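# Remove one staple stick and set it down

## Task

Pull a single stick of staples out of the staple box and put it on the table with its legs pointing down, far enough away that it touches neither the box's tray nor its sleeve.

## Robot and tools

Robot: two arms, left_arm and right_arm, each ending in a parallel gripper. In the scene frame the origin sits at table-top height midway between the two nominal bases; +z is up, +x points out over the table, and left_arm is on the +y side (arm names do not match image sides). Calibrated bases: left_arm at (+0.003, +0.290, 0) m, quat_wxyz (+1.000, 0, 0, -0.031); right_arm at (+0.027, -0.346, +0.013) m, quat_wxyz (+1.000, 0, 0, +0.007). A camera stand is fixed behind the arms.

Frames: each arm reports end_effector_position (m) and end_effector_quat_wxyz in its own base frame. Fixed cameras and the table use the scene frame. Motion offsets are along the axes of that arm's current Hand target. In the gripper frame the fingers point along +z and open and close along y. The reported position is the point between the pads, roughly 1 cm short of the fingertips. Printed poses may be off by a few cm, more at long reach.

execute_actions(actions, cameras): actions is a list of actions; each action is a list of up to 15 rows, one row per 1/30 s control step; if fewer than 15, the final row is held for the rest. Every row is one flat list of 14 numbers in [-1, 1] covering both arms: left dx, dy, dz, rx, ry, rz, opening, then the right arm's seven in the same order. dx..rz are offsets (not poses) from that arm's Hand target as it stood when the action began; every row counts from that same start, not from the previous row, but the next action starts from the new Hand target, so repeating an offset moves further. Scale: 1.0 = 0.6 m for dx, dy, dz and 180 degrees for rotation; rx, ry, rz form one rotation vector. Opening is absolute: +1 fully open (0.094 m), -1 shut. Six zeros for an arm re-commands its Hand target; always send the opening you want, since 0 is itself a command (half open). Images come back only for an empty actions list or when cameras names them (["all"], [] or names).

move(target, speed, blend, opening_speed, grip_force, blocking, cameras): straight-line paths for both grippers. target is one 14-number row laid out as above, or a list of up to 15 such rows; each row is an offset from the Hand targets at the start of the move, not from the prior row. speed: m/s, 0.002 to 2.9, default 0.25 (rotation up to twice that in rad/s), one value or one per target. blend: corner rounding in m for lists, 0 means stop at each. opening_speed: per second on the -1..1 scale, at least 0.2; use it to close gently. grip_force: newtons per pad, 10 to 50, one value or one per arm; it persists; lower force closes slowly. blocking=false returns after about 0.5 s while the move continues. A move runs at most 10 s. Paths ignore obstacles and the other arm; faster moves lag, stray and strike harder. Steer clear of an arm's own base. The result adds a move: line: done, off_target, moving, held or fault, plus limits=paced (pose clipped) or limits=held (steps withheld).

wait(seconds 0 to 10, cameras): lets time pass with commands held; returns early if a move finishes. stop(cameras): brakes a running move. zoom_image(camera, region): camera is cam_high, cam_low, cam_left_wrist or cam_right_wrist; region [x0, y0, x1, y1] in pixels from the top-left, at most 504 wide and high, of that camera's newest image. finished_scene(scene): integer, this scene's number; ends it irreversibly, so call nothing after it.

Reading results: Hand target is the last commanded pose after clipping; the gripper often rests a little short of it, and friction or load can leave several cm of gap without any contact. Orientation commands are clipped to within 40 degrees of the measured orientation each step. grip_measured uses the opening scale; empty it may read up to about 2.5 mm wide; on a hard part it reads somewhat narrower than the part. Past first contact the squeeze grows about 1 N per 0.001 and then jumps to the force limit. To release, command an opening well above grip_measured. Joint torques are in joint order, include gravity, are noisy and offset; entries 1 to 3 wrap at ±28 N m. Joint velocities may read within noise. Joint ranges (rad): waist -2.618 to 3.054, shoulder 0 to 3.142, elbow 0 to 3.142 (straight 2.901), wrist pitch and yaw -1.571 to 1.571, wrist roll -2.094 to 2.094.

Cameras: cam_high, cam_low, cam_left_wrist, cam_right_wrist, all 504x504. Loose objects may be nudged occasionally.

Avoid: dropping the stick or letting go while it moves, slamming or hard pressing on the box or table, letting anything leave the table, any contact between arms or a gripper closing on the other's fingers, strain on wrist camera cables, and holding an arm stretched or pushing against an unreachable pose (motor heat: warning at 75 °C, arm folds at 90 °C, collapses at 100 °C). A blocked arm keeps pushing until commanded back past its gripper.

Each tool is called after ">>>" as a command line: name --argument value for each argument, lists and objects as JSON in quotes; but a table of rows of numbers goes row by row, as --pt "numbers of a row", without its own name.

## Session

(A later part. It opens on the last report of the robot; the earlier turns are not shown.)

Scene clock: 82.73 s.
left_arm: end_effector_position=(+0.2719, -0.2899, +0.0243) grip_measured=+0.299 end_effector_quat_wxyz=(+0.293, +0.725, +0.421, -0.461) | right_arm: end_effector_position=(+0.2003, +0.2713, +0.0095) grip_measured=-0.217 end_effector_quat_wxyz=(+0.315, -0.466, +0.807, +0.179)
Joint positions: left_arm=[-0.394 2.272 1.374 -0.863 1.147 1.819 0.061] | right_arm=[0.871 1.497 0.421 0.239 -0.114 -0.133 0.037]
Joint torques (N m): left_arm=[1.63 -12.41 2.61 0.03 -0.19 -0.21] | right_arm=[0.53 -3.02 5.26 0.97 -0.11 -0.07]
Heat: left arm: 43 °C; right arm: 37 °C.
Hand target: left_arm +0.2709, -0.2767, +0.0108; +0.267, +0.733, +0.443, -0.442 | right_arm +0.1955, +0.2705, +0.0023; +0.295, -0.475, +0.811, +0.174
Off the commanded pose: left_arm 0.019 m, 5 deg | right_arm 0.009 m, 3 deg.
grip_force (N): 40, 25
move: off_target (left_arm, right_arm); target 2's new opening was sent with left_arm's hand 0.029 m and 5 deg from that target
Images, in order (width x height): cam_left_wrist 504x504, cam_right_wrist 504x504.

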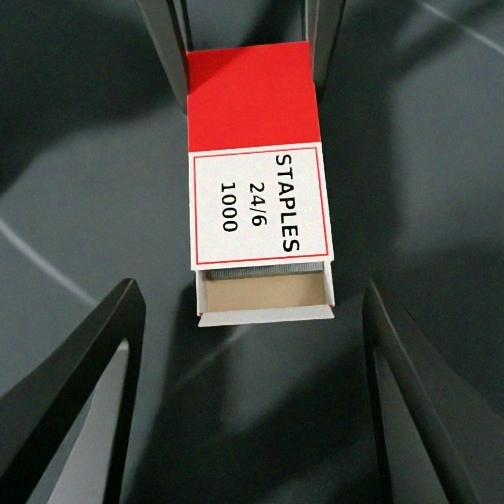

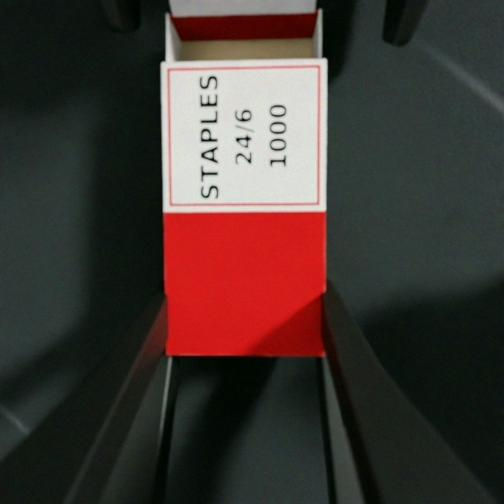

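>>> move --pt "0 -0.005 0 0 0 0 0.3 0 0 0 0 0 0 -0.26" --pt "0 -0.005 0 0 0 0 -0.33 0 0 0 0 0 0 -0.26" --pt "0.03 -0.005 -0.067 0 0 0 -0.33 0 0 0 0 0 0 -0.26" --cameras '["cam_left_wrist","cam_right_wrist"]' --speed 0.06 --grip_force '[40,25]'

Scene clock: 87.27 s.
left_arm: end_effector_position=(+0.2738, -0.2628, +0.0411) grip_measured=-0.277 end_effector_quat_wxyz=(+0.292, +0.715, +0.423, -0.474) | right_arm: end_effector_position=(+0.2089, +0.2899, +0.0267) grip_measured=-0.217 end_effector_quat_wxyz=(+0.346, -0.468, +0.789, +0.197)
Joint positions: left_arm=[-0.319 2.272 1.417 -1.098 1.148 2.004 0.034] | right_arm=[0.88 1.506 0.45 0.298 -0.126 -0.136 0.037]
Joint torques (N m): left_arm=[5.45 -8.39 5.78 -0.16 -0.53 0.12] | right_arm=[-0.23 -4.38 3.28 0.41 0.01 -0.01]
Heat: left arm: 43 °C; right arm: 37 °C.
Hand target: left_arm +0.2887, -0.2364, +0.0136; +0.267, +0.733, +0.443, -0.442 | right_arm +0.1954, +0.2706, +0.0025; +0.295, -0.475, +0.811, +0.175
Off the commanded pose: left_arm 0.041 m, 6 deg | right_arm 0.034 m, 7 deg.
grip_force (N): 40, 25
move: off_target (left_arm, right_arm); target 2's new opening was sent with left_arm's hand 0.017 m and 4 deg from that target
Images, in order (width x height): cam_left_wrist 504x504, cam_right_wrist 504x504.

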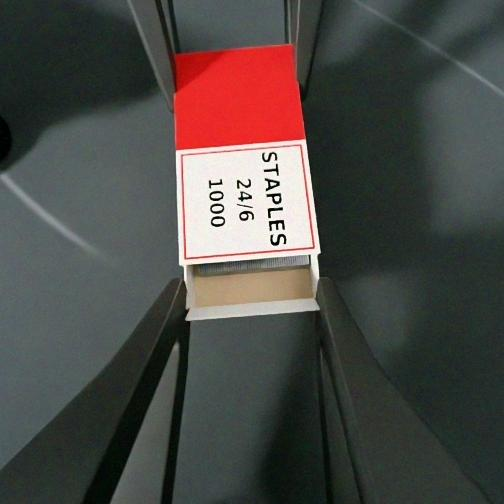

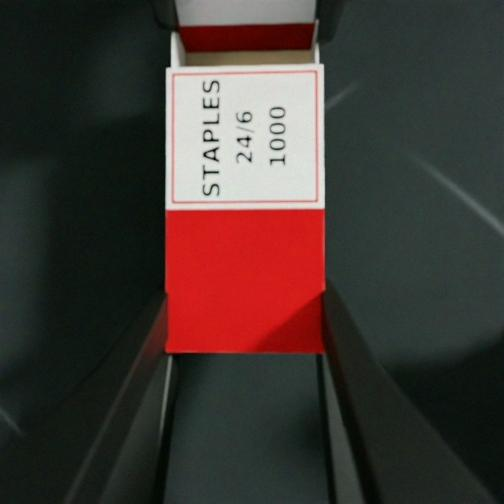

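>>> move --target '[0.012,0,-0.03,0,0,0,-0.33,0.055,0,-0.07,0,0,0,-0.225]' --cameras '["cam_left_wrist","cam_right_wrist"]' --speed 0.05

Scene clock: 89.23 s.
left_arm: end_effector_position=(+0.2713, -0.2675, +0.0656) grip_measured=-0.280 end_effector_quat_wxyz=(+0.311, +0.691, +0.412, -0.506) | right_arm: end_effector_position=(+0.2004, +0.2727, +0.0646) grip_measured=-0.217 end_effector_quat_wxyz=(+0.403, -0.456, +0.762, +0.224)
Joint positions: left_arm=[-0.319 2.278 1.457 -1.234 1.231 2.092 0.034] | right_arm=[0.849 1.268 0.335 0.311 -0.161 -0.147 0.037]
Joint torques (N m): left_arm=[9.95 -7.51 5.81 0.03 -1.4 -0.01] | right_arm=[-1.62 -6.24 0.95 -0.8 0 -0.25]
Heat: left arm: 43 °C; right arm: 37 °C.
Hand target: left_arm +0.2976, -0.2194, +0.0155; +0.266, +0.733, +0.443, -0.442 | right_arm +0.1700, +0.2249, +0.0134; +0.295, -0.475, +0.811, +0.174
Off the commanded pose: left_arm 0.074 m, 11 deg | right_arm 0.076 m, 15 deg.
joint sent to its limit (left arm) — joint 6 (wrist roll), upper limit. The joint targets are off in position, not in orientation.
grip_force (N): 40, 25
move: off_target (left_arm, right_arm)
Images, in order (width x height): cam_left_wrist 504x504, cam_right_wrist 504x504.

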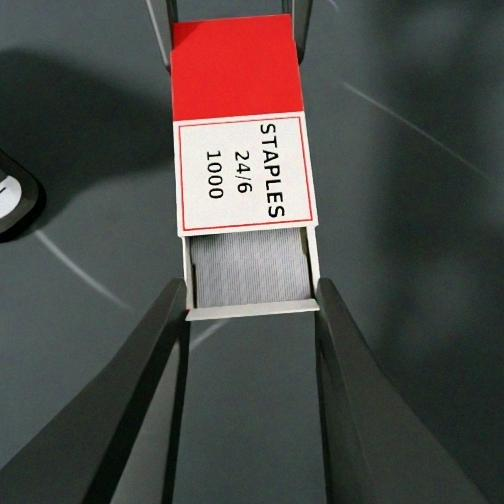

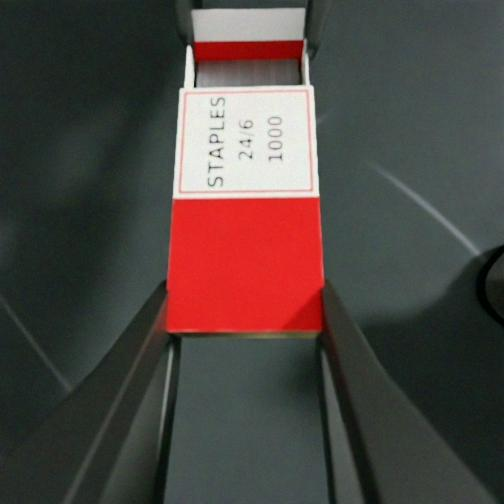

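>>> move --target '[-0.068,0,-0.05,0,0,0,-0.33,-0.028,0,-0.085,0,0,0,-0.225]' --cameras '["cam_left_wrist","cam_right_wrist"]' --speed 0.05

Scene clock: 92.23 s.
left_arm: end_effector_position=(+0.2961, -0.2104, +0.0483) grip_measured=-0.280 end_effector_quat_wxyz=(+0.251, +0.724, +0.462, -0.446) | right_arm: end_effector_position=(+0.1542, +0.2014, +0.0476) grip_measured=-0.225 end_effector_quat_wxyz=(+0.275, -0.473, +0.820, +0.168)
Joint positions: left_arm=[-0.19 2.278 1.525 -1.318 0.998 2.092 0.034] | right_arm=[0.794 0.954 0.361 -0.34 -0.168 -0.198 0.036]
Joint torques (N m): left_arm=[-0.23 -15.72 6.41 -0.66 0.4 0] | right_arm=[-0.55 -2.61 7.47 1.22 -0.15 -0.11]
Heat: left arm: 44 °C; right arm: 37 °C.
Hand target: left_arm +0.3012, -0.2128, +0.0656; +0.267, +0.733, +0.443, -0.442 | right_arm +0.1603, +0.2073, +0.0630; +0.295, -0.475, +0.811, +0.174
Off the commanded pose: left_arm 0.018 m, 3 deg | right_arm 0.018 m, 3 deg.
joint sent to its limit (left arm) — joint 6 (wrist roll), upper limit. The joint targets still meet the commanded pose.
grip_force (N): 40, 25
move: off_target (left_arm, right_arm)
Images, in order (width x height): cam_left_wrist 504x504, cam_right_wrist 504x504.

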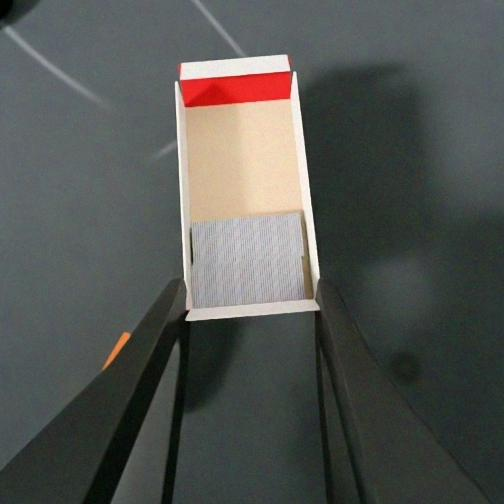

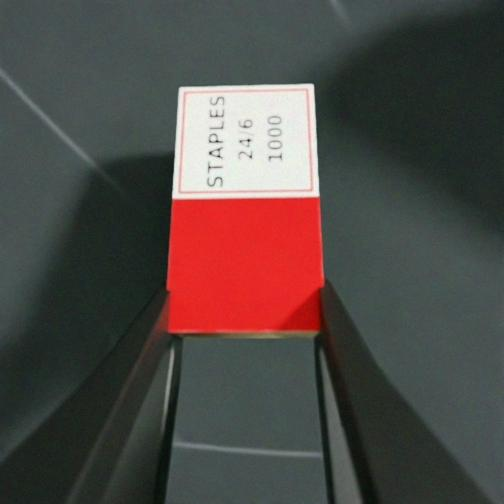

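>>> move --target '[0.040,0,0.021,0,-0.022,0,-0.33,0.125,0,0.019,0,0,0,-0.225]' --cameras '["cam_left_wrist","cam_right_wrist"]' --speed 0.08

Scene clock: 95.00 s.
left_arm: end_effector_position=(+0.3007, -0.2116, +0.0420) grip_measured=-0.280 end_effector_quat_wxyz=(+0.271, +0.726, +0.457, -0.436) | right_arm: end_effector_position=(+0.1431, +0.1688, +0.0138) grip_measured=-0.222 end_effector_quat_wxyz=(+0.309, -0.470, +0.808, +0.174)
Joint positions: left_arm=[-0.186 2.278 1.499 -1.251 1.016 2.092 0.034] | right_arm=[0.663 0.754 0.122 -0.249 -0.246 -0.302 0.037]
Joint torques (N m): left_arm=[0.53 -9.99 3.97 -0.35 0.64 0.01] | right_arm=[-0.58 -0.24 4.04 1.12 -0.21 -0.11]
Heat: left arm: 44 °C; right arm: 37 °C.
Hand target: left_arm +0.3012, -0.2127, +0.0385; +0.282, +0.717, +0.433, -0.467 | right_arm +0.1358, +0.1638, +0.0062; +0.295, -0.475, +0.811, +0.174
Off the commanded pose: left_arm 0.004 m, 5 deg | right_arm 0.012 m, 2 deg.
joint sent to its limit (left arm) — joint 6 (wrist roll), upper limit. The joint targets are off in orientation, not in position.
grip_force (N): 40, 25
move: off_target (left_arm, right_arm)
Images, in order (width x height): cam_left_wrist 504x504, cam_right_wrist 504x504.

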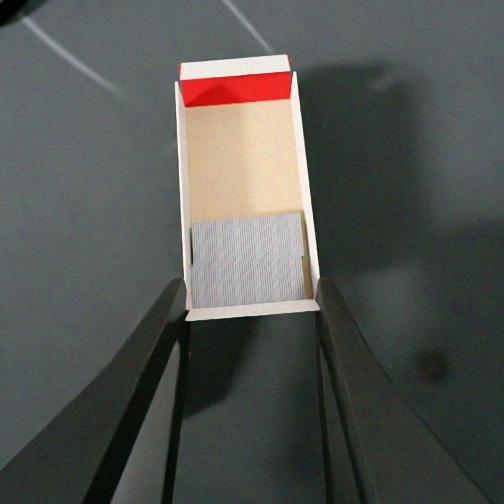

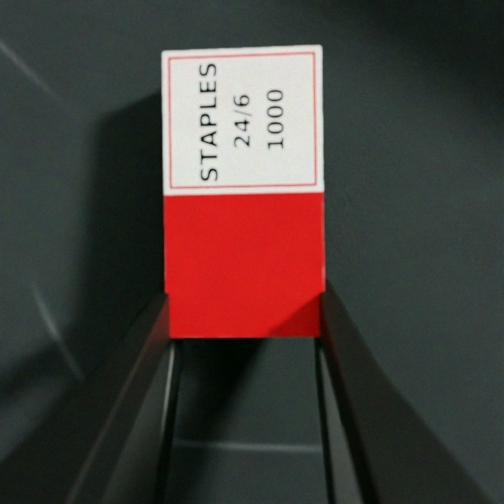

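>>> move --target '[0.032,0,0.017,0,0,0,-0.33,0.013,0,0.015,0,0,0,-0.225]' --cameras '["cam_left_wrist","cam_right_wrist"]' --speed 0.05

Scene clock: 96.83 s.
left_arm: end_effector_position=(+0.3007, -0.2151, +0.0330) grip_measured=-0.280 end_effector_quat_wxyz=(+0.283, +0.715, +0.458, -0.446) | right_arm: end_effector_position=(+0.1435, +0.1694, +0.0050) grip_measured=-0.222 end_effector_quat_wxyz=(+0.314, -0.471, +0.805, +0.176)
Joint positions: left_arm=[-0.186 2.306 1.48 -1.212 1.054 2.092 0.034] | right_arm=[0.66 0.791 0.082 -0.161 -0.251 -0.306 0.037]
Joint torques (N m): left_arm=[0.2 -8.54 3.62 -0.07 0.33 -0.01] | right_arm=[-0.47 1.03 3.79 1.15 -0.17 -0.11]
Heat: left arm: 43 °C; right arm: 37 °C.
Hand target: left_arm +0.3004, -0.2141, +0.0169; +0.282, +0.717, +0.434, -0.467 | right_arm +0.1356, +0.1636, -0.0058; +0.295, -0.475, +0.811, +0.174
Off the commanded pose: left_arm 0.016 m, 4 deg | right_arm 0.014 m, 2 deg.
joint sent to its limit (left arm) — joint 6 (wrist roll), upper limit. The joint targets are off in orientation, not in position.
grip_force (N): 40, 25
move: off_target (left_arm, right_arm)
Images, in order (width x height): cam_left_wrist 504x504, cam_right_wrist 504x504.

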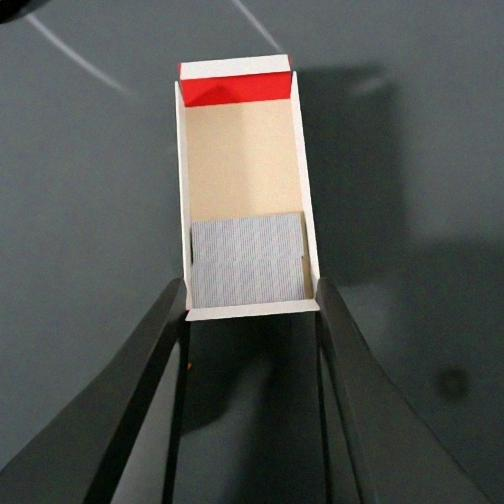

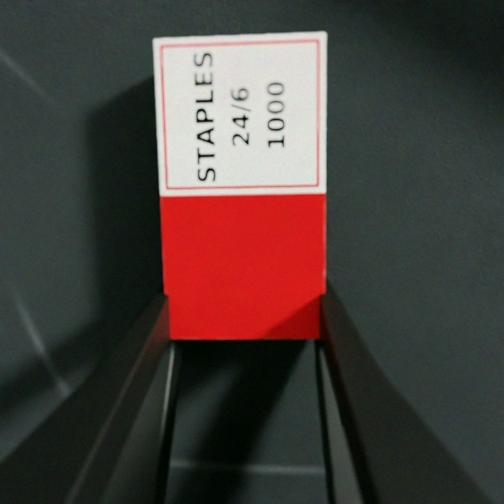

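>>> move --pt "0.022 0 0.012 0 0.017 0 -0.33 0 0 0 0 0 0 0.3" --pt "0.022 0 0.012 0 0.017 0 -0.33 0.14 0 -0.17 0 0 0 0.3" --cameras '["cam_left_wrist","cam_right_wrist","cam_high"]' --speed 0.08

>>> zoom_image --camera "cam_high" --region '[230, 250, 400, 420]'

Scene clock: 98.67 s.
left_arm: end_effector_position=(+0.3014, -0.2164, +0.0320) grip_measured=-0.280 end_effector_quat_wxyz=(+0.287, +0.711, +0.458, -0.450) | right_arm: end_effector_position=(+0.1442, +0.1626, +0.0057) grip_measured=+0.297 end_effector_quat_wxyz=(+0.323, -0.465, +0.806, +0.175)
Joint positions: left_arm=[-0.186 2.313 1.48 -1.207 1.066 2.092 0.034] | right_arm=[0.617 0.723 0.063 -0.2 -0.27 -0.328 0.061]
Joint torques (N m): left_arm=[-0.72 -7.76 3.3 0.17 -0.04 -0.01] | right_arm=[0.21 1.02 5.22 1.4 -0.11 0.02]
Heat: left arm: 43 °C; right arm: 37 °C.
Hand target: left_arm +0.2988, -0.2146, +0.0033; +0.269, +0.728, +0.451, -0.441 (not the last commanded pose) | right_arm +0.1438, +0.1631, +0.0054; +0.322, -0.466, +0.805, +0.175 (not the last commanded pose)
Off the commanded pose: left_arm 0.030 m, 3 deg | right_arm 0.134 m, 4 deg.
joint sent to its limit (left arm) — joint 6 (wrist roll), upper limit.
grip_force (N): 40, 25
move: held (right_arm; a check stopped the path), off_target (left_arm; braked when a check withheld steps of right_arm); path passed 1 of 2 targets; limits=held
pose unreachable (right arm): on one or more control steps of this call, first in action 0 (counted from 0), this arm could not follow its commanded pose, so it was not sent that pose on those steps. It may still have moved: this result reports where it is.
cause: moving toward the commanded pose would bring two parts of the arm too close to each other (its upper arm (the part past joint 2) and its wrist (the part past joint 5), with joints 3 (elbow) to 5 (wrist yaw) between them, 14 mm apart when it was first held).
Images, in order (width x height): cam_high 504x504, cam_left_wrist 504x504, cam_right_wrist 504x504.

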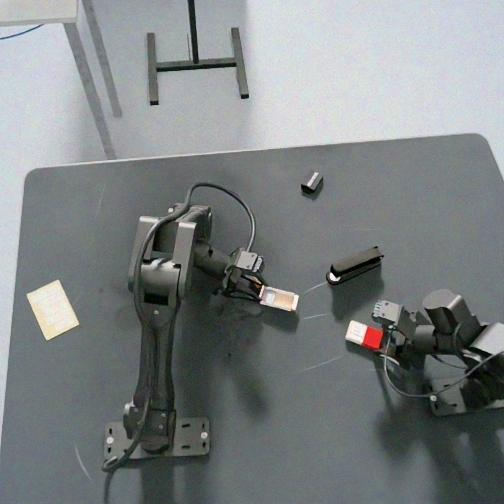

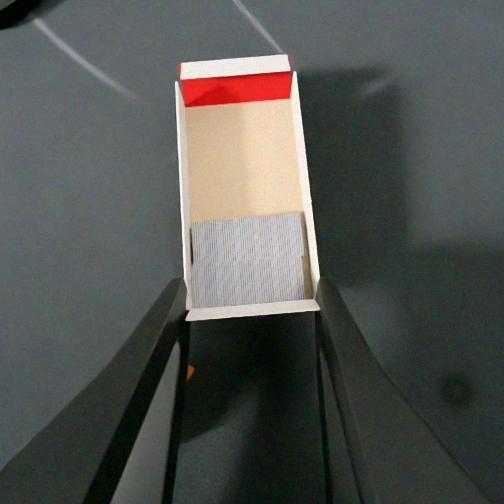

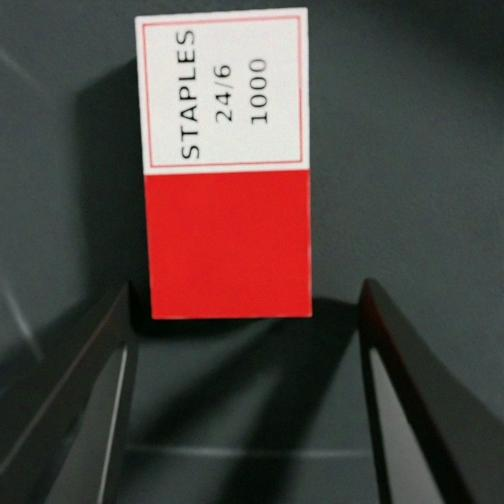

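Scaled by 2.965 from the camera's 504x504 image, which has a finer 720x720 frame.

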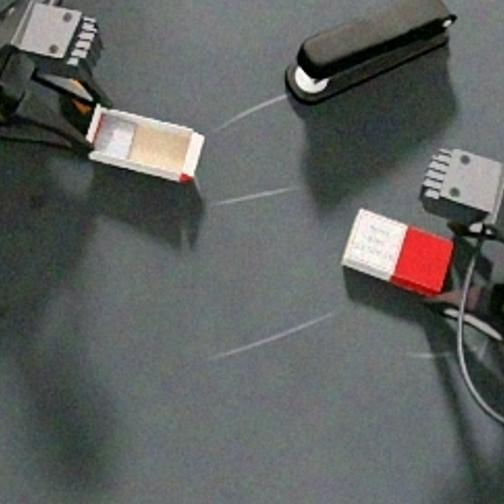

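>>> move --pt "-0.085 0 -0.045 0 0 0 -0.33 0 0 0 0 0 0 0.6" --pt "-0.151 -0.078 0.081 0 0 0 -0.33 -0.096 0 -0.115 0 0 0 0.6" --pt "-0.081 -0.078 0.118 0 0 0 -0.33 -0.096 0 -0.115 0 0 0 0.6" --blend '[0.01,0,0]' --cameras '["cam_left_wrist","cam_high","cam_right_wrist"]' --speed 0.1

>>> zoom_image --camera "cam_high" --region '[230, 250, 400, 420]'

Scene clock: 105.03 s.
left_arm: end_effector_position=(+0.2212, -0.2708, +0.0247) grip_measured=-0.280 end_effector_quat_wxyz=(+0.276, +0.730, +0.446, -0.438) | right_arm: end_effector_position=(+0.1358, +0.1574, +0.0813) grip_measured=+0.597 end_effector_quat_wxyz=(+0.304, -0.467, +0.812, +0.173)
Joint positions: left_arm=[-0.415 2.052 1.049 -0.651 1.086 1.68 0.034] | right_arm=[0.621 0.574 0.375 -0.701 -0.27 -0.328 0.075]
Joint torques (N m): left_arm=[-0.03 -7.06 3.52 0.4 0.39 -0.04] | right_arm=[-0.59 -0.09 7.62 1.27 -0.15 -0.03]
Heat: left arm: 43 °C; right arm: 38 °C.
Hand target: left_arm +0.2189, -0.2699, +0.0136; +0.269, +0.728, +0.451, -0.441 | right_arm +0.1398, +0.1595, +0.0951; +0.322, -0.466, +0.805, +0.175
Off the commanded pose: left_arm 0.011 m, 1 deg | right_arm 0.015 m, 2 deg.
grip_force (N): 40, 25
move: off_target (left_arm, right_arm); blend cut to 0 m at target 1
Images, in order (width x height): cam_high 504x504, cam_left_wrist 504x504, cam_right_wrist 504x504.

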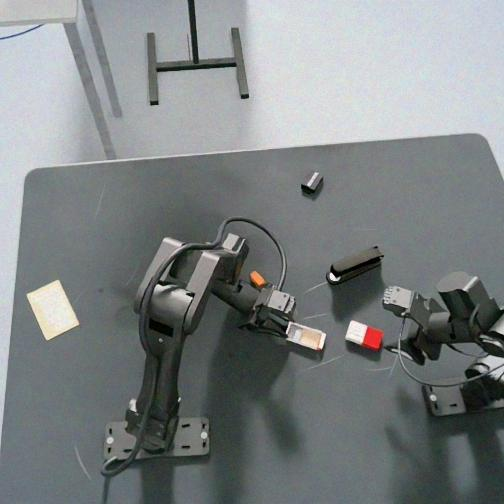

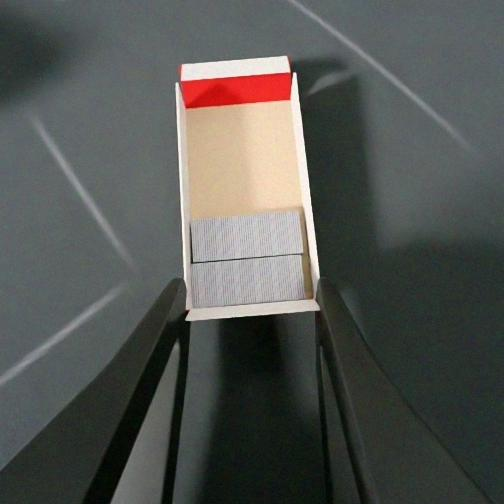

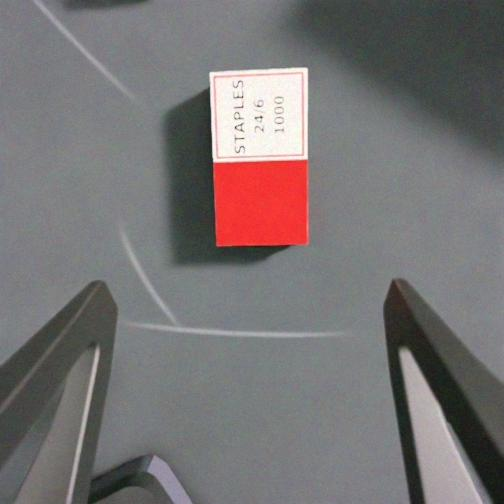

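Scaled by 2.965 from the camera's 504x504 image, which has a finer 720x720 frame.

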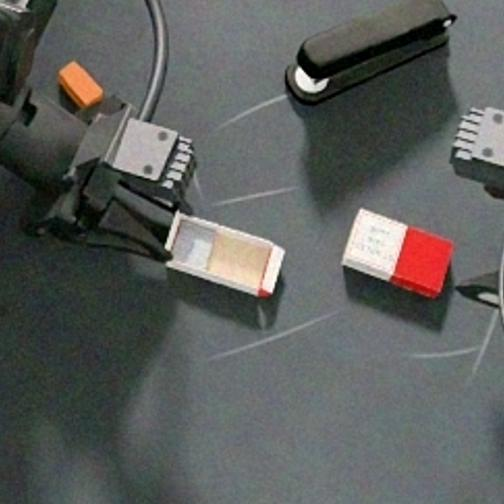

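>>> move --pt "0 0 0 0 0 0 0.2 0 0 0 0 0 0 0.9" --pt "0.031 0 -0.06 0 0 0 0.2 0 0 0 0 0 0 0.9" --pt "-0.04 0 -0.21 0 0 0 0.2 -0.118 0.0995 0.156 -0.02 0.072 -0.022 0.9" --cameras '["cam_left_wrist","cam_high","cam_right_wrist"]' --speed 0.15 --grip_force 50

Scene clock: 112.60 s.
left_arm: end_effector_position=(+0.2603, -0.1802, +0.0803) grip_measured=+0.198 end_effector_quat_wxyz=(+0.251, +0.716, +0.489, -0.431) | right_arm: end_effector_position=(+0.1419, +0.2805, +0.0656) grip_measured=+0.897 end_effector_quat_wxyz=(+0.207, -0.525, +0.815, +0.132)
Joint positions: left_arm=[-0.123 2.05 1.313 -1.331 0.962 2.084 0.056] | right_arm=[1.085 1.339 0.736 -0.472 -0.025 -0.053 0.089]
Joint torques (N m): left_arm=[0.14 -13.16 6.32 -0.71 0.4 0.11] | right_arm=[0.36 -3.44 7.15 1.16 0.04 0.12]
Heat: left arm: 43 °C; right arm: 38 °C.
Hand target: left_arm +0.2642, -0.1805, +0.0935; +0.269, +0.728, +0.451, -0.441 | right_arm +0.1470, +0.2894, +0.0740; +0.220, -0.520, +0.814, +0.136
Off the commanded pose: left_arm 0.014 m, 5 deg | right_arm 0.013 m, 2 deg.
joint sent to its limit (left arm) — joint 6 (wrist roll), upper limit. The joint targets are off in orientation, not in position.
move: off_target (left_arm, right_arm)
Images, in order (width x height): cam_high 504x504, cam_left_wrist 504x504, cam_right_wrist 504x504.

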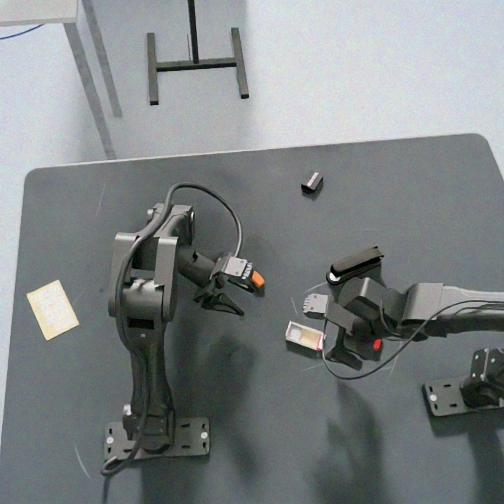

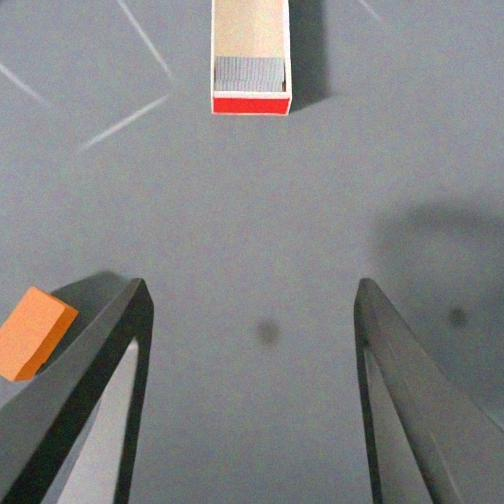

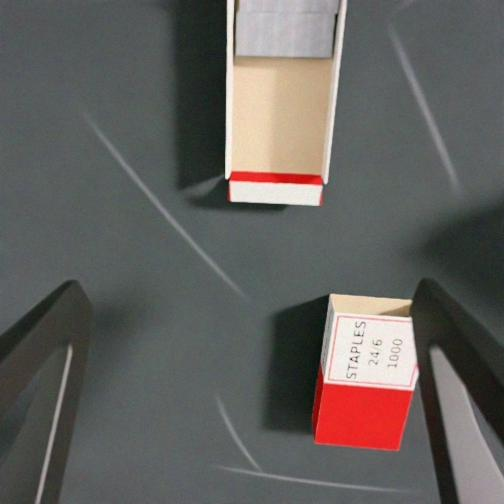

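>>> move --target '[-0.135,-0.078,0.162,-0.379,0.135,-0.362,-1,0.05,0,-0.18,0,0,0,0.9]' --cameras '["cam_left_wrist","cam_high"]' --speed 0.25

>>> zoom_image --camera "cam_left_wrist" --region '[100, 50, 400, 350]'

Scene clock: 122.47 s.
left_arm: end_effector_position=(+0.1625, -0.2679, +0.1146) grip_measured=-0.993 end_effector_quat_wxyz=(+0.243, +0.202, +0.947, -0.058) | right_arm: end_effector_position=(+0.1091, +0.2139, +0.1381) grip_measured=+0.897 end_effector_quat_wxyz=(+0.202, -0.522, +0.819, +0.127)
Joint positions: left_arm=[-1.227 1.382 0.981 -0.796 -0.348 -0.741 0] | right_arm=[1.076 0.98 0.828 -0.938 -0.025 -0.053 0.089]
Joint torques (N m): left_arm=[-0.35 -4.33 9.02 0.87 -0.41 -0.15] | right_arm=[-0.58 -2.78 7.54 0.97 -0.03 -0.07]
Heat: left arm: 43 °C; right arm: 39 °C.
Hand target: left_arm +0.1672, -0.2702, +0.1202; +0.254, +0.194, +0.946, -0.052 | right_arm +0.1126, +0.2171, +0.1525; +0.220, -0.520, +0.814, +0.136
Off the commanded pose: left_arm 0.008 m, 2 deg | right_arm 0.015 m, 2 deg.
move: off_target (right_arm)
Images, in order (width x height): cam_high 504x504, cam_left_wrist 504x504.

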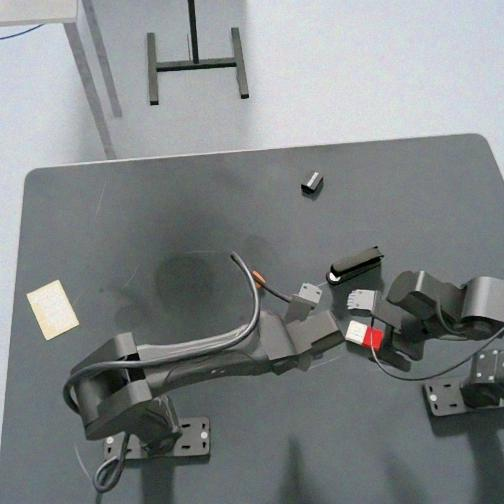

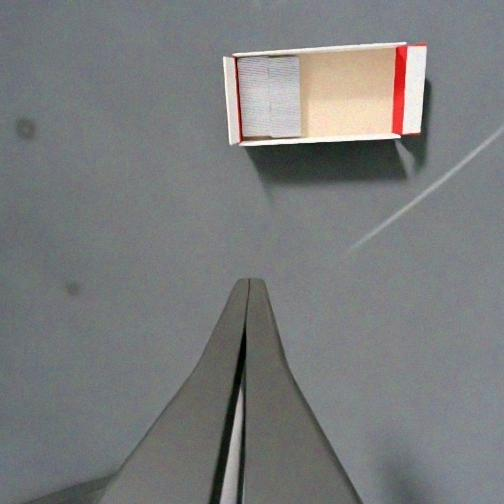

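Scaled by 1.680 from the camera's 504x504 image, which has a finer 720x720 frame.

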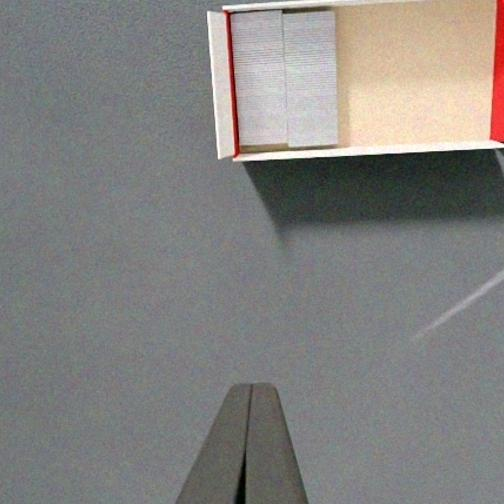

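>>> move --target '[-0.003,-0.024,0.146,-0.01,0,-0.017,-1,0,0,0,0,0,0,0.9]' --cameras '["cam_left_wrist"]' --speed 0.15

>>> zoom_image --camera "cam_left_wrist" --region '[130, 180, 380, 430]'

Scene clock: 124.97 s.
left_arm: end_effector_position=(+0.1851, -0.2876, +0.0596) grip_measured=-0.993 end_effector_quat_wxyz=(+0.232, +0.184, +0.954, -0.037) | right_arm: end_effector_position=(+0.1091, +0.2139, +0.1381) grip_measured=+0.897 end_effector_quat_wxyz=(+0.202, -0.522, +0.819, +0.127)
Joint positions: left_arm=[-1.181 1.59 0.959 -0.608 -0.344 -0.741 0] | right_arm=[1.076 0.98 0.828 -0.938 -0.025 -0.053 0.089]
Joint torques (N m): left_arm=[-0.13 -8.27 6.37 0.87 -0.2 -0.02] | right_arm=[-0.57 -2.8 7.53 0.98 -0.03 -0.07]
Heat: left arm: 44 °C; right arm: 39 °C.
Hand target: left_arm +0.1855, -0.2879, +0.0637; +0.236, +0.184, +0.953, -0.040 (not the last commanded pose) | right_arm +0.1126, +0.2171, +0.1525; +0.220, -0.520, +0.814, +0.136
Off the commanded pose: left_arm 0.027 m, 4 deg | right_arm 0.015 m, 2 deg.
move: held (left_arm; a check stopped the path), off_target (right_arm); limits=held
pose unreachable (left arm): on one or more control steps of this call, first in action 0 (counted from 0), this arm could not follow its commanded pose, so it was not sent that pose on those steps. It may still have moved: this result reports where it is.
cause: moving toward the commanded pose would bring a part of the arm too close to another arm (this arm's wrist (the part past joint 4) and the right arm's wrist camera, 4 mm apart when this arm was first held).
Images, in order (width x height): cam_left_wrist 504x504.

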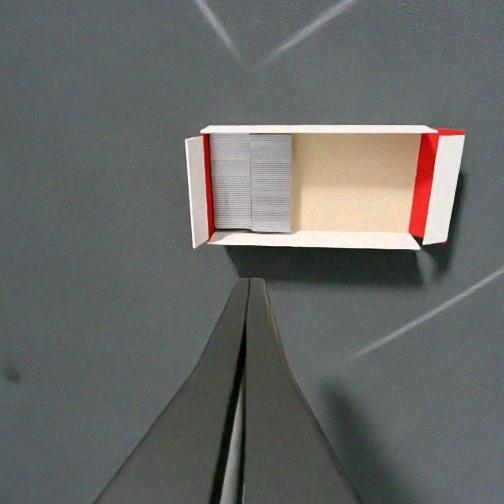

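Scaled by 2.016 from the camera's 504x504 image, which has a finer 720x720 frame.

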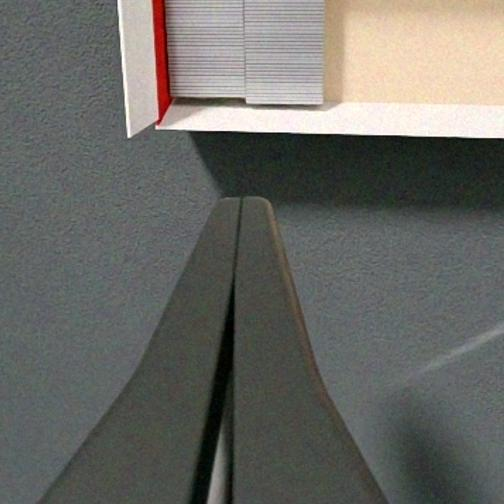

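>>> move --pt "0 0 0 0 0 0 -1 0 -0.2 0 0 0 0 0.9" --pt "-0.007 -0.012 0.0425 0 0 0 -1 0 -0.2 0 0 0 0 0.9" --pt "0.023 -0.012 0.0945 0 0 0 -1 0 -0.2 0 0 0 0 0.9" --cameras '["cam_left_wrist"]' --speed '[0.2,0.1,0.04]'

>>> zoom_image --camera "cam_left_wrist" --region '[130, 180, 380, 430]'

Scene clock: 129.97 s.
left_arm: end_effector_position=(+0.2012, -0.3111, +0.0275) grip_measured=-0.993 end_effector_quat_wxyz=(+0.255, +0.177, +0.948, -0.066) | right_arm: end_effector_position=(+0.2173, +0.1624, +0.1440) grip_measured=+0.897 end_effector_quat_wxyz=(+0.211, -0.516, +0.820, +0.129)
Joint positions: left_arm=[-1.165 1.702 0.905 -0.359 -0.346 -0.723 0] | right_arm=[0.439 1.177 0.955 -0.946 -0.303 -0.622 0.089]
Joint torques (N m): left_arm=[0.17 -4.7 4.05 0.96 -0.11 -0.01] | right_arm=[-0.55 -2.33 7.47 0.82 -0.33 -0.13]
Heat: left arm: 43 °C; right arm: 39 °C.
Hand target: left_arm +0.1962, -0.2993, +0.0070; +0.236, +0.184, +0.953, -0.040 | right_arm +0.2213, +0.1664, +0.1534; +0.220, -0.520, +0.814, +0.136
Off the commanded pose: left_arm 0.024 m, 4 deg | right_arm 0.011 m, 2 deg.
move: off_target (left_arm, right_arm)
Images, in order (width x height): cam_left_wrist 504x504.

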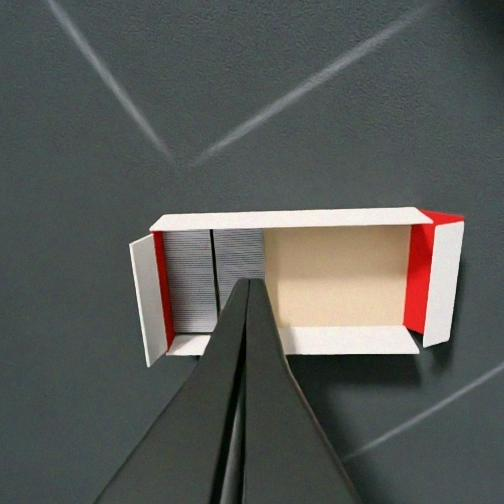

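Scaled by 2.016 from the camera's 504x504 image, which has a finer 720x720 frame.

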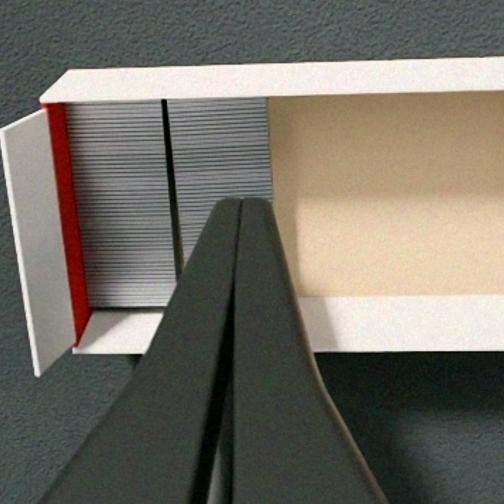

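>>> move --pt "0 -0.045 0 0 0 0 -1 0 0 0 0 0 0 0.9" --cameras '["cam_left_wrist"]' --speed 0.05

>>> zoom_image --camera "cam_left_wrist" --region '[130, 180, 380, 430]'

Scene clock: 131.57 s.
left_arm: end_effector_position=(+0.1970, -0.3344, +0.0274) grip_measured=-0.993 end_effector_quat_wxyz=(+0.268, +0.173, +0.945, -0.069) | right_arm: end_effector_position=(+0.2173, +0.1624, +0.1440) grip_measured=+0.897 end_effector_quat_wxyz=(+0.211, -0.516, +0.820, +0.129)
Joint positions: left_arm=[-1.216 1.767 0.971 -0.357 -0.384 -0.771 0] | right_arm=[0.439 1.177 0.955 -0.946 -0.303 -0.622 0.089]
Joint torques (N m): left_arm=[-0.66 -4.9 5.93 0.56 0.01 -0.12] | right_arm=[-0.58 -2.32 7.46 0.82 -0.32 -0.12]
Heat: left arm: 43 °C; right arm: 39 °C.
Hand target: left_arm +0.1863, -0.3242, +0.0066; +0.236, +0.184, +0.953, -0.039 | right_arm +0.2213, +0.1664, +0.1534; +0.220, -0.520, +0.814, +0.136
Off the commanded pose: left_arm 0.025 m, 5 deg | right_arm 0.011 m, 2 deg.
move: off_target (left_arm, right_arm)
Images, in order (width x height): cam_left_wrist 504x504.

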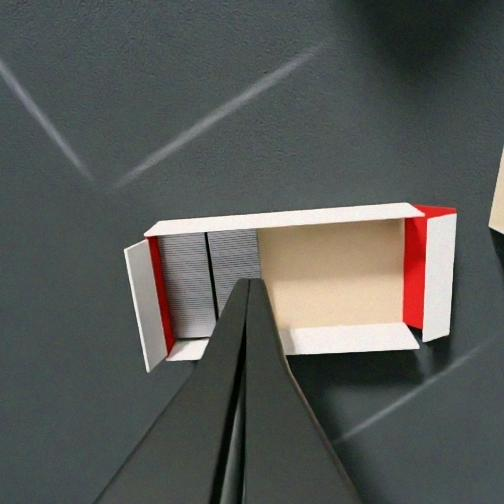

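Scaled by 2.016 from the camera's 504x504 image, which has a finer 720x720 frame.

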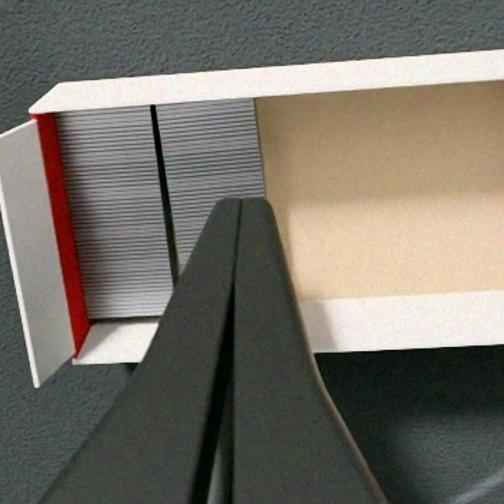

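>>> move --pt "0 0 0 0 0 0 -1 0.112 0.121 0.06 0.014 -0.072 0.024 0.7" --pt "0 0 0 0 0 0 -1 0.185 0.121 0.187 0.014 -0.072 0.024 0.7" --pt "0 0 0 0 0 0 -1 0.185 0.121 0.187 0.014 -0.072 0.024 -0.22" --cameras '["cam_right_wrist","cam_high","cam_left_wrist"]' --speed '[0.2,0.1,0.1]'

Scene clock: 136.80 s.
left_arm: end_effector_position=(+0.1970, -0.3344, +0.0274) grip_measured=-0.993 end_effector_quat_wxyz=(+0.268, +0.173, +0.945, -0.069) | right_arm: end_effector_position=(+0.1427, +0.1618, +0.0056) grip_measured=-0.213 end_effector_quat_wxyz=(+0.324, -0.468, +0.802, +0.183)
Joint positions: left_arm=[-1.216 1.767 0.971 -0.357 -0.384 -0.772 0] | right_arm=[0.586 0.712 0.057 -0.208 -0.309 -0.356 0.037]
Joint torques (N m): left_arm=[-0.66 -4.89 5.96 0.56 0.02 -0.15] | right_arm=[0.25 1.09 4.25 1.42 -0.12 0.12]
Heat: left arm: 43 °C; right arm: 39 °C.
Hand target: left_arm +0.1863, -0.3242, +0.0066; +0.236, +0.184, +0.953, -0.039 | right_arm +0.1397, +0.1603, +0.0002; +0.317, -0.465, +0.806, +0.184
Off the commanded pose: left_arm 0.026 m, 5 deg | right_arm 0.006 m, 1 deg.
move: off_target (left_arm)
Images, in order (width x height): cam_high 504x504, cam_left_wrist 504x504, cam_right_wrist 504x504.

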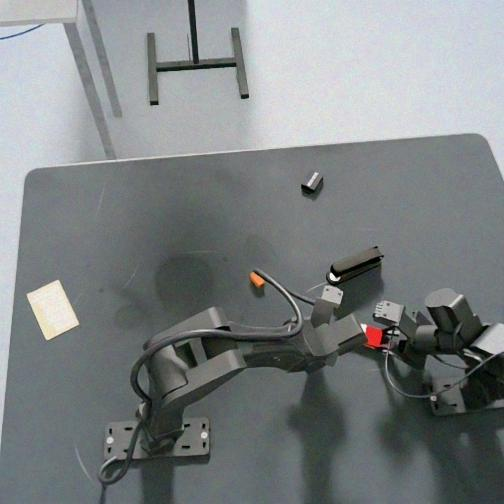

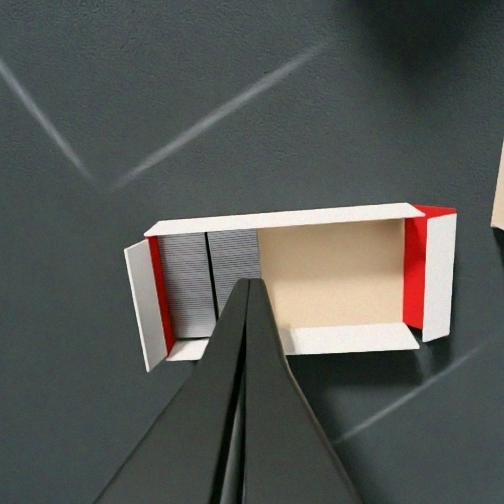

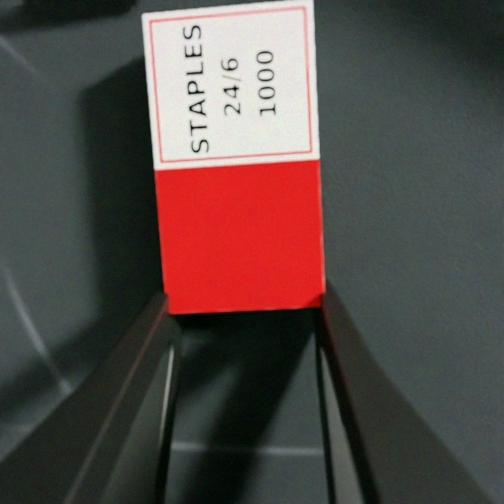

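>>> move --pt "0 0 0 0 0 0 -1 -0.007 0.033 0.007 0 0 0 -0.22" --pt "0 -0.045 0 0 0 0 -1 -0.007 0.033 0.007 0 0 0 -0.22" --cameras '["cam_right_wrist","cam_left_wrist"]' --speed 0.05

Scene clock: 139.57 s.
left_arm: end_effector_position=(+0.1882, -0.3587, +0.0278) grip_measured=-0.993 end_effector_quat_wxyz=(+0.268, +0.171, +0.946, -0.068) | right_arm: end_effector_position=(+0.1277, +0.1793, +0.0062) grip_measured=-0.213 end_effector_quat_wxyz=(+0.323, -0.469, +0.800, +0.189)
Joint positions: left_arm=[-1.267 1.839 1.067 -0.402 -0.406 -0.825 0] | right_arm=[0.803 0.696 0.047 -0.172 -0.177 -0.188 0.037]
Joint torques (N m): left_arm=[-0.91 -5.59 6.15 0.52 0.06 -0.15] | right_arm=[0.42 0.32 4.19 1.4 0.04 0.15]
Heat: left arm: 43 °C; right arm: 39 °C.
Hand target: left_arm +0.1763, -0.3494, +0.0064; +0.236, +0.184, +0.953, -0.040 | right_arm +0.1255, +0.1753, +0.0001; +0.317, -0.465, +0.806, +0.184
Off the commanded pose: left_arm 0.026 m, 5 deg | right_arm 0.008 m, 1 deg.
move: off_target (left_arm)
Images, in order (width x height): cam_left_wrist 504x504, cam_right_wrist 504x504.

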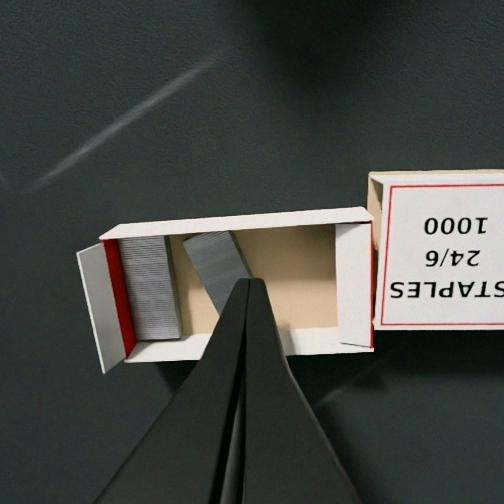

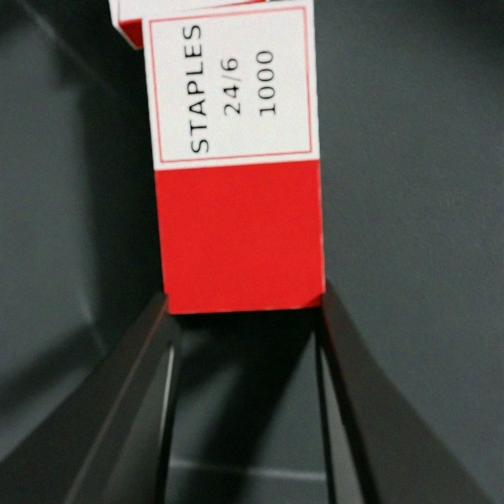

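>>> move --target '[-0.05,0,-0.086,0,0,0,-1,0,0,0,0,0,0,-0.22]' --cameras '["cam_left_wrist"]' --speed 0.1

>>> zoom_image --camera "cam_left_wrist" --region '[100, 100, 400, 400]'

Scene clock: 142.70 s.
left_arm: end_effector_position=(+0.1769, -0.3448, +0.0469) grip_measured=-0.993 end_effector_quat_wxyz=(+0.224, +0.190, +0.956, -0.021) | right_arm: end_effector_position=(+0.1278, +0.1792, +0.0061) grip_measured=-0.213 end_effector_quat_wxyz=(+0.323, -0.469, +0.800, +0.188)
Joint positions: left_arm=[-1.269 1.826 1.19 -0.669 -0.372 -0.826 0] | right_arm=[0.803 0.696 0.047 -0.172 -0.176 -0.187 0.037]
Joint torques (N m): left_arm=[-0.25 -12.9 8.02 0.67 -0.22 -0.1] | right_arm=[0.46 0.32 4.21 1.4 0.02 0.13]
Heat: left arm: 43 °C; right arm: 39 °C.
Hand target: left_arm +0.1785, -0.3510, +0.0660; +0.236, +0.184, +0.953, -0.040 | right_arm +0.1255, +0.1753, +0.0000; +0.317, -0.465, +0.806, +0.184
Off the commanded pose: left_arm 0.020 m, 3 deg | right_arm 0.008 m, 1 deg.
move: off_target (left_arm)
Images, in order (width x height): cam_left_wrist 504x504.

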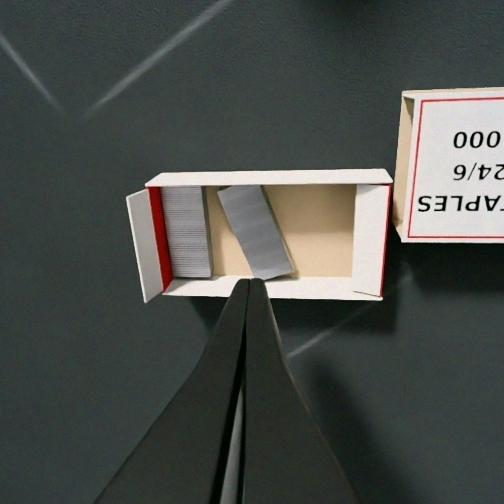

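Scaled by 1.680 from the camera's 504x504 image, which has a finer 720x720 frame.

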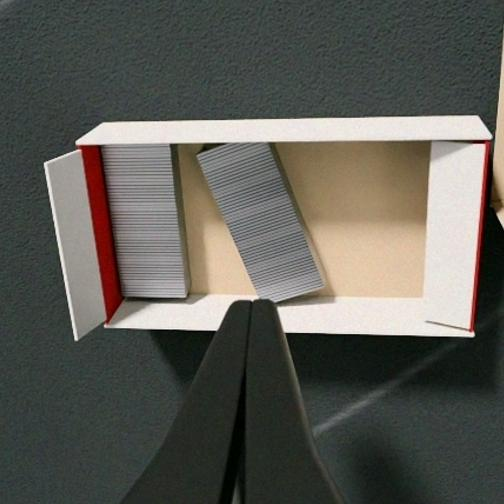

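>>> move --target '[-0.004,-0.003,0.002,-0.061,0,-0.106,-0.58,0,0,0,0,0,0,-0.22]' --cameras '["cam_left_wrist"]' --speed 0.2

>>> zoom_image --camera "cam_left_wrist" --region '[100, 100, 400, 400]'

Scene clock: 146.03 s.
left_arm: end_effector_position=(+0.1764, -0.3527, +0.0661) grip_measured=-0.581 end_effector_quat_wxyz=(+0.229, +0.004, +0.973, +0.001) | right_arm: end_effector_position=(+0.1278, +0.1792, +0.0061) grip_measured=-0.213 end_effector_quat_wxyz=(+0.323, -0.469, +0.800, +0.188)
Joint positions: left_arm=[-1.308 1.935 1.421 -0.929 -0.446 -1.272 0.02] | right_arm=[0.803 0.696 0.047 -0.172 -0.176 -0.187 0.037]
Joint torques (N m): left_arm=[-0.44 -8.27 8.27 0.37 -0.5 -0.18] | right_arm=[0.4 0.32 4.16 1.4 0.03 0.14]
Heat: left arm: 43 °C; right arm: 38 °C.
Hand target: left_arm +0.1803, -0.3537, +0.0660; +0.243, +0.000, +0.970, +0.013 | right_arm +0.1255, +0.1753, +0.0000; +0.317, -0.465, +0.806, +0.184
Off the commanded pose: left_arm 0.004 m, 2 deg | right_arm 0.008 m, 1 deg.
move: done
Images, in order (width x height): cam_left_wrist 504x504.

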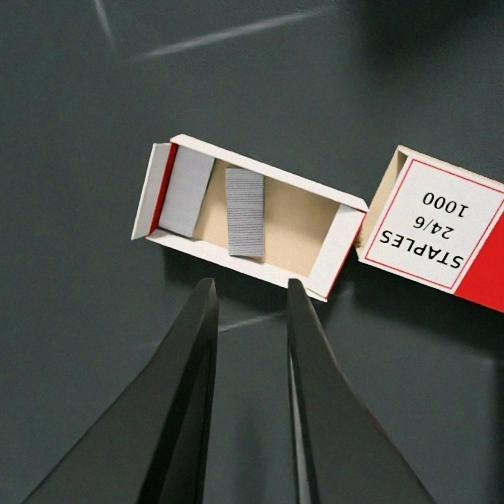

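Scaled by 1.680 from the camera's 504x504 image, which has a finer 720x720 frame.

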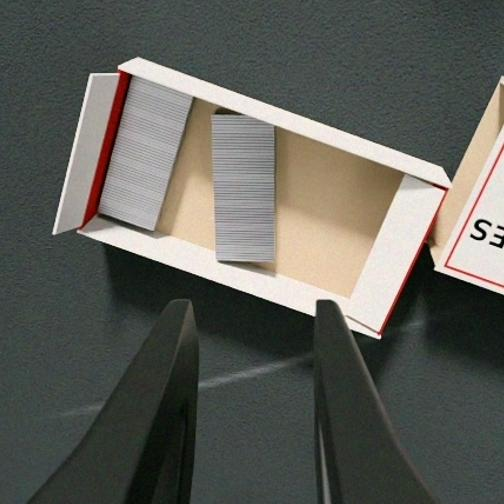

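>>> move --pt "-0.007 0.0035 0.004 0 0 0 -0.63 0 0 0 0 0 0 -0.22" --pt "0.036 0.0035 0.079 0 0 0 -0.63 0 0 0 0 0 0 -0.22" --cameras '["cam_left_wrist"]' --speed '[0.1,0.06]'

>>> zoom_image --camera "cam_left_wrist" --region '[150, 180, 350, 380]'

Scene clock: 150.70 s.
left_arm: end_effector_position=(+0.1806, -0.3546, +0.0262) grip_measured=-0.628 end_effector_quat_wxyz=(+0.237, +0.000, +0.971, -0.002) | right_arm: end_effector_position=(+0.1278, +0.1792, +0.0061) grip_measured=-0.213 end_effector_quat_wxyz=(+0.323, -0.469, +0.800, +0.188)
Joint positions: left_arm=[-1.305 1.991 1.326 -0.767 -0.459 -1.272 0.017] | right_arm=[0.803 0.696 0.047 -0.172 -0.176 -0.187 0.037]
Joint torques (N m): left_arm=[0.21 -7.94 4.77 0.67 -0.37 -0.05] | right_arm=[0.43 0.31 4.19 1.4 0.03 0.14]
Heat: left arm: 43 °C; right arm: 38 °C.
Hand target: left_arm +0.1835, -0.3503, +0.0140; +0.243, +0.000, +0.970, +0.013 | right_arm +0.1255, +0.1753, +0.0000; +0.317, -0.465, +0.806, +0.184
Off the commanded pose: left_arm 0.013 m, 2 deg | right_arm 0.008 m, 1 deg.
move: off_target (left_arm)
Images, in order (width x height): cam_left_wrist 504x504.

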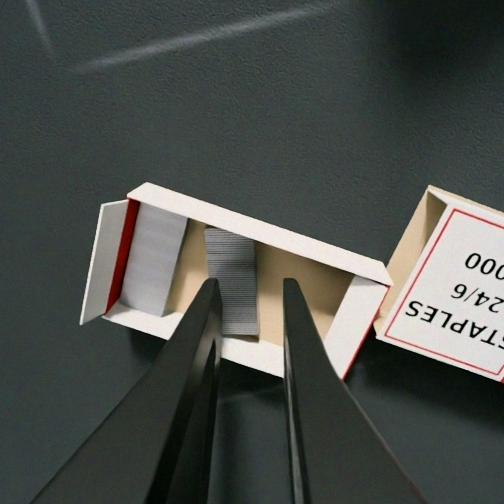

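Scaled by 2.520 from the camera's 504x504 image, which has a finer 720x720 frame.

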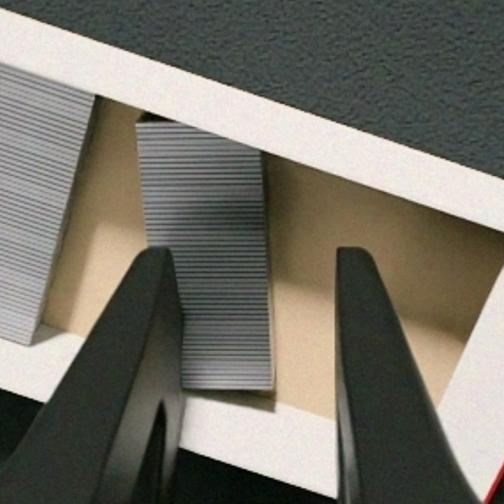

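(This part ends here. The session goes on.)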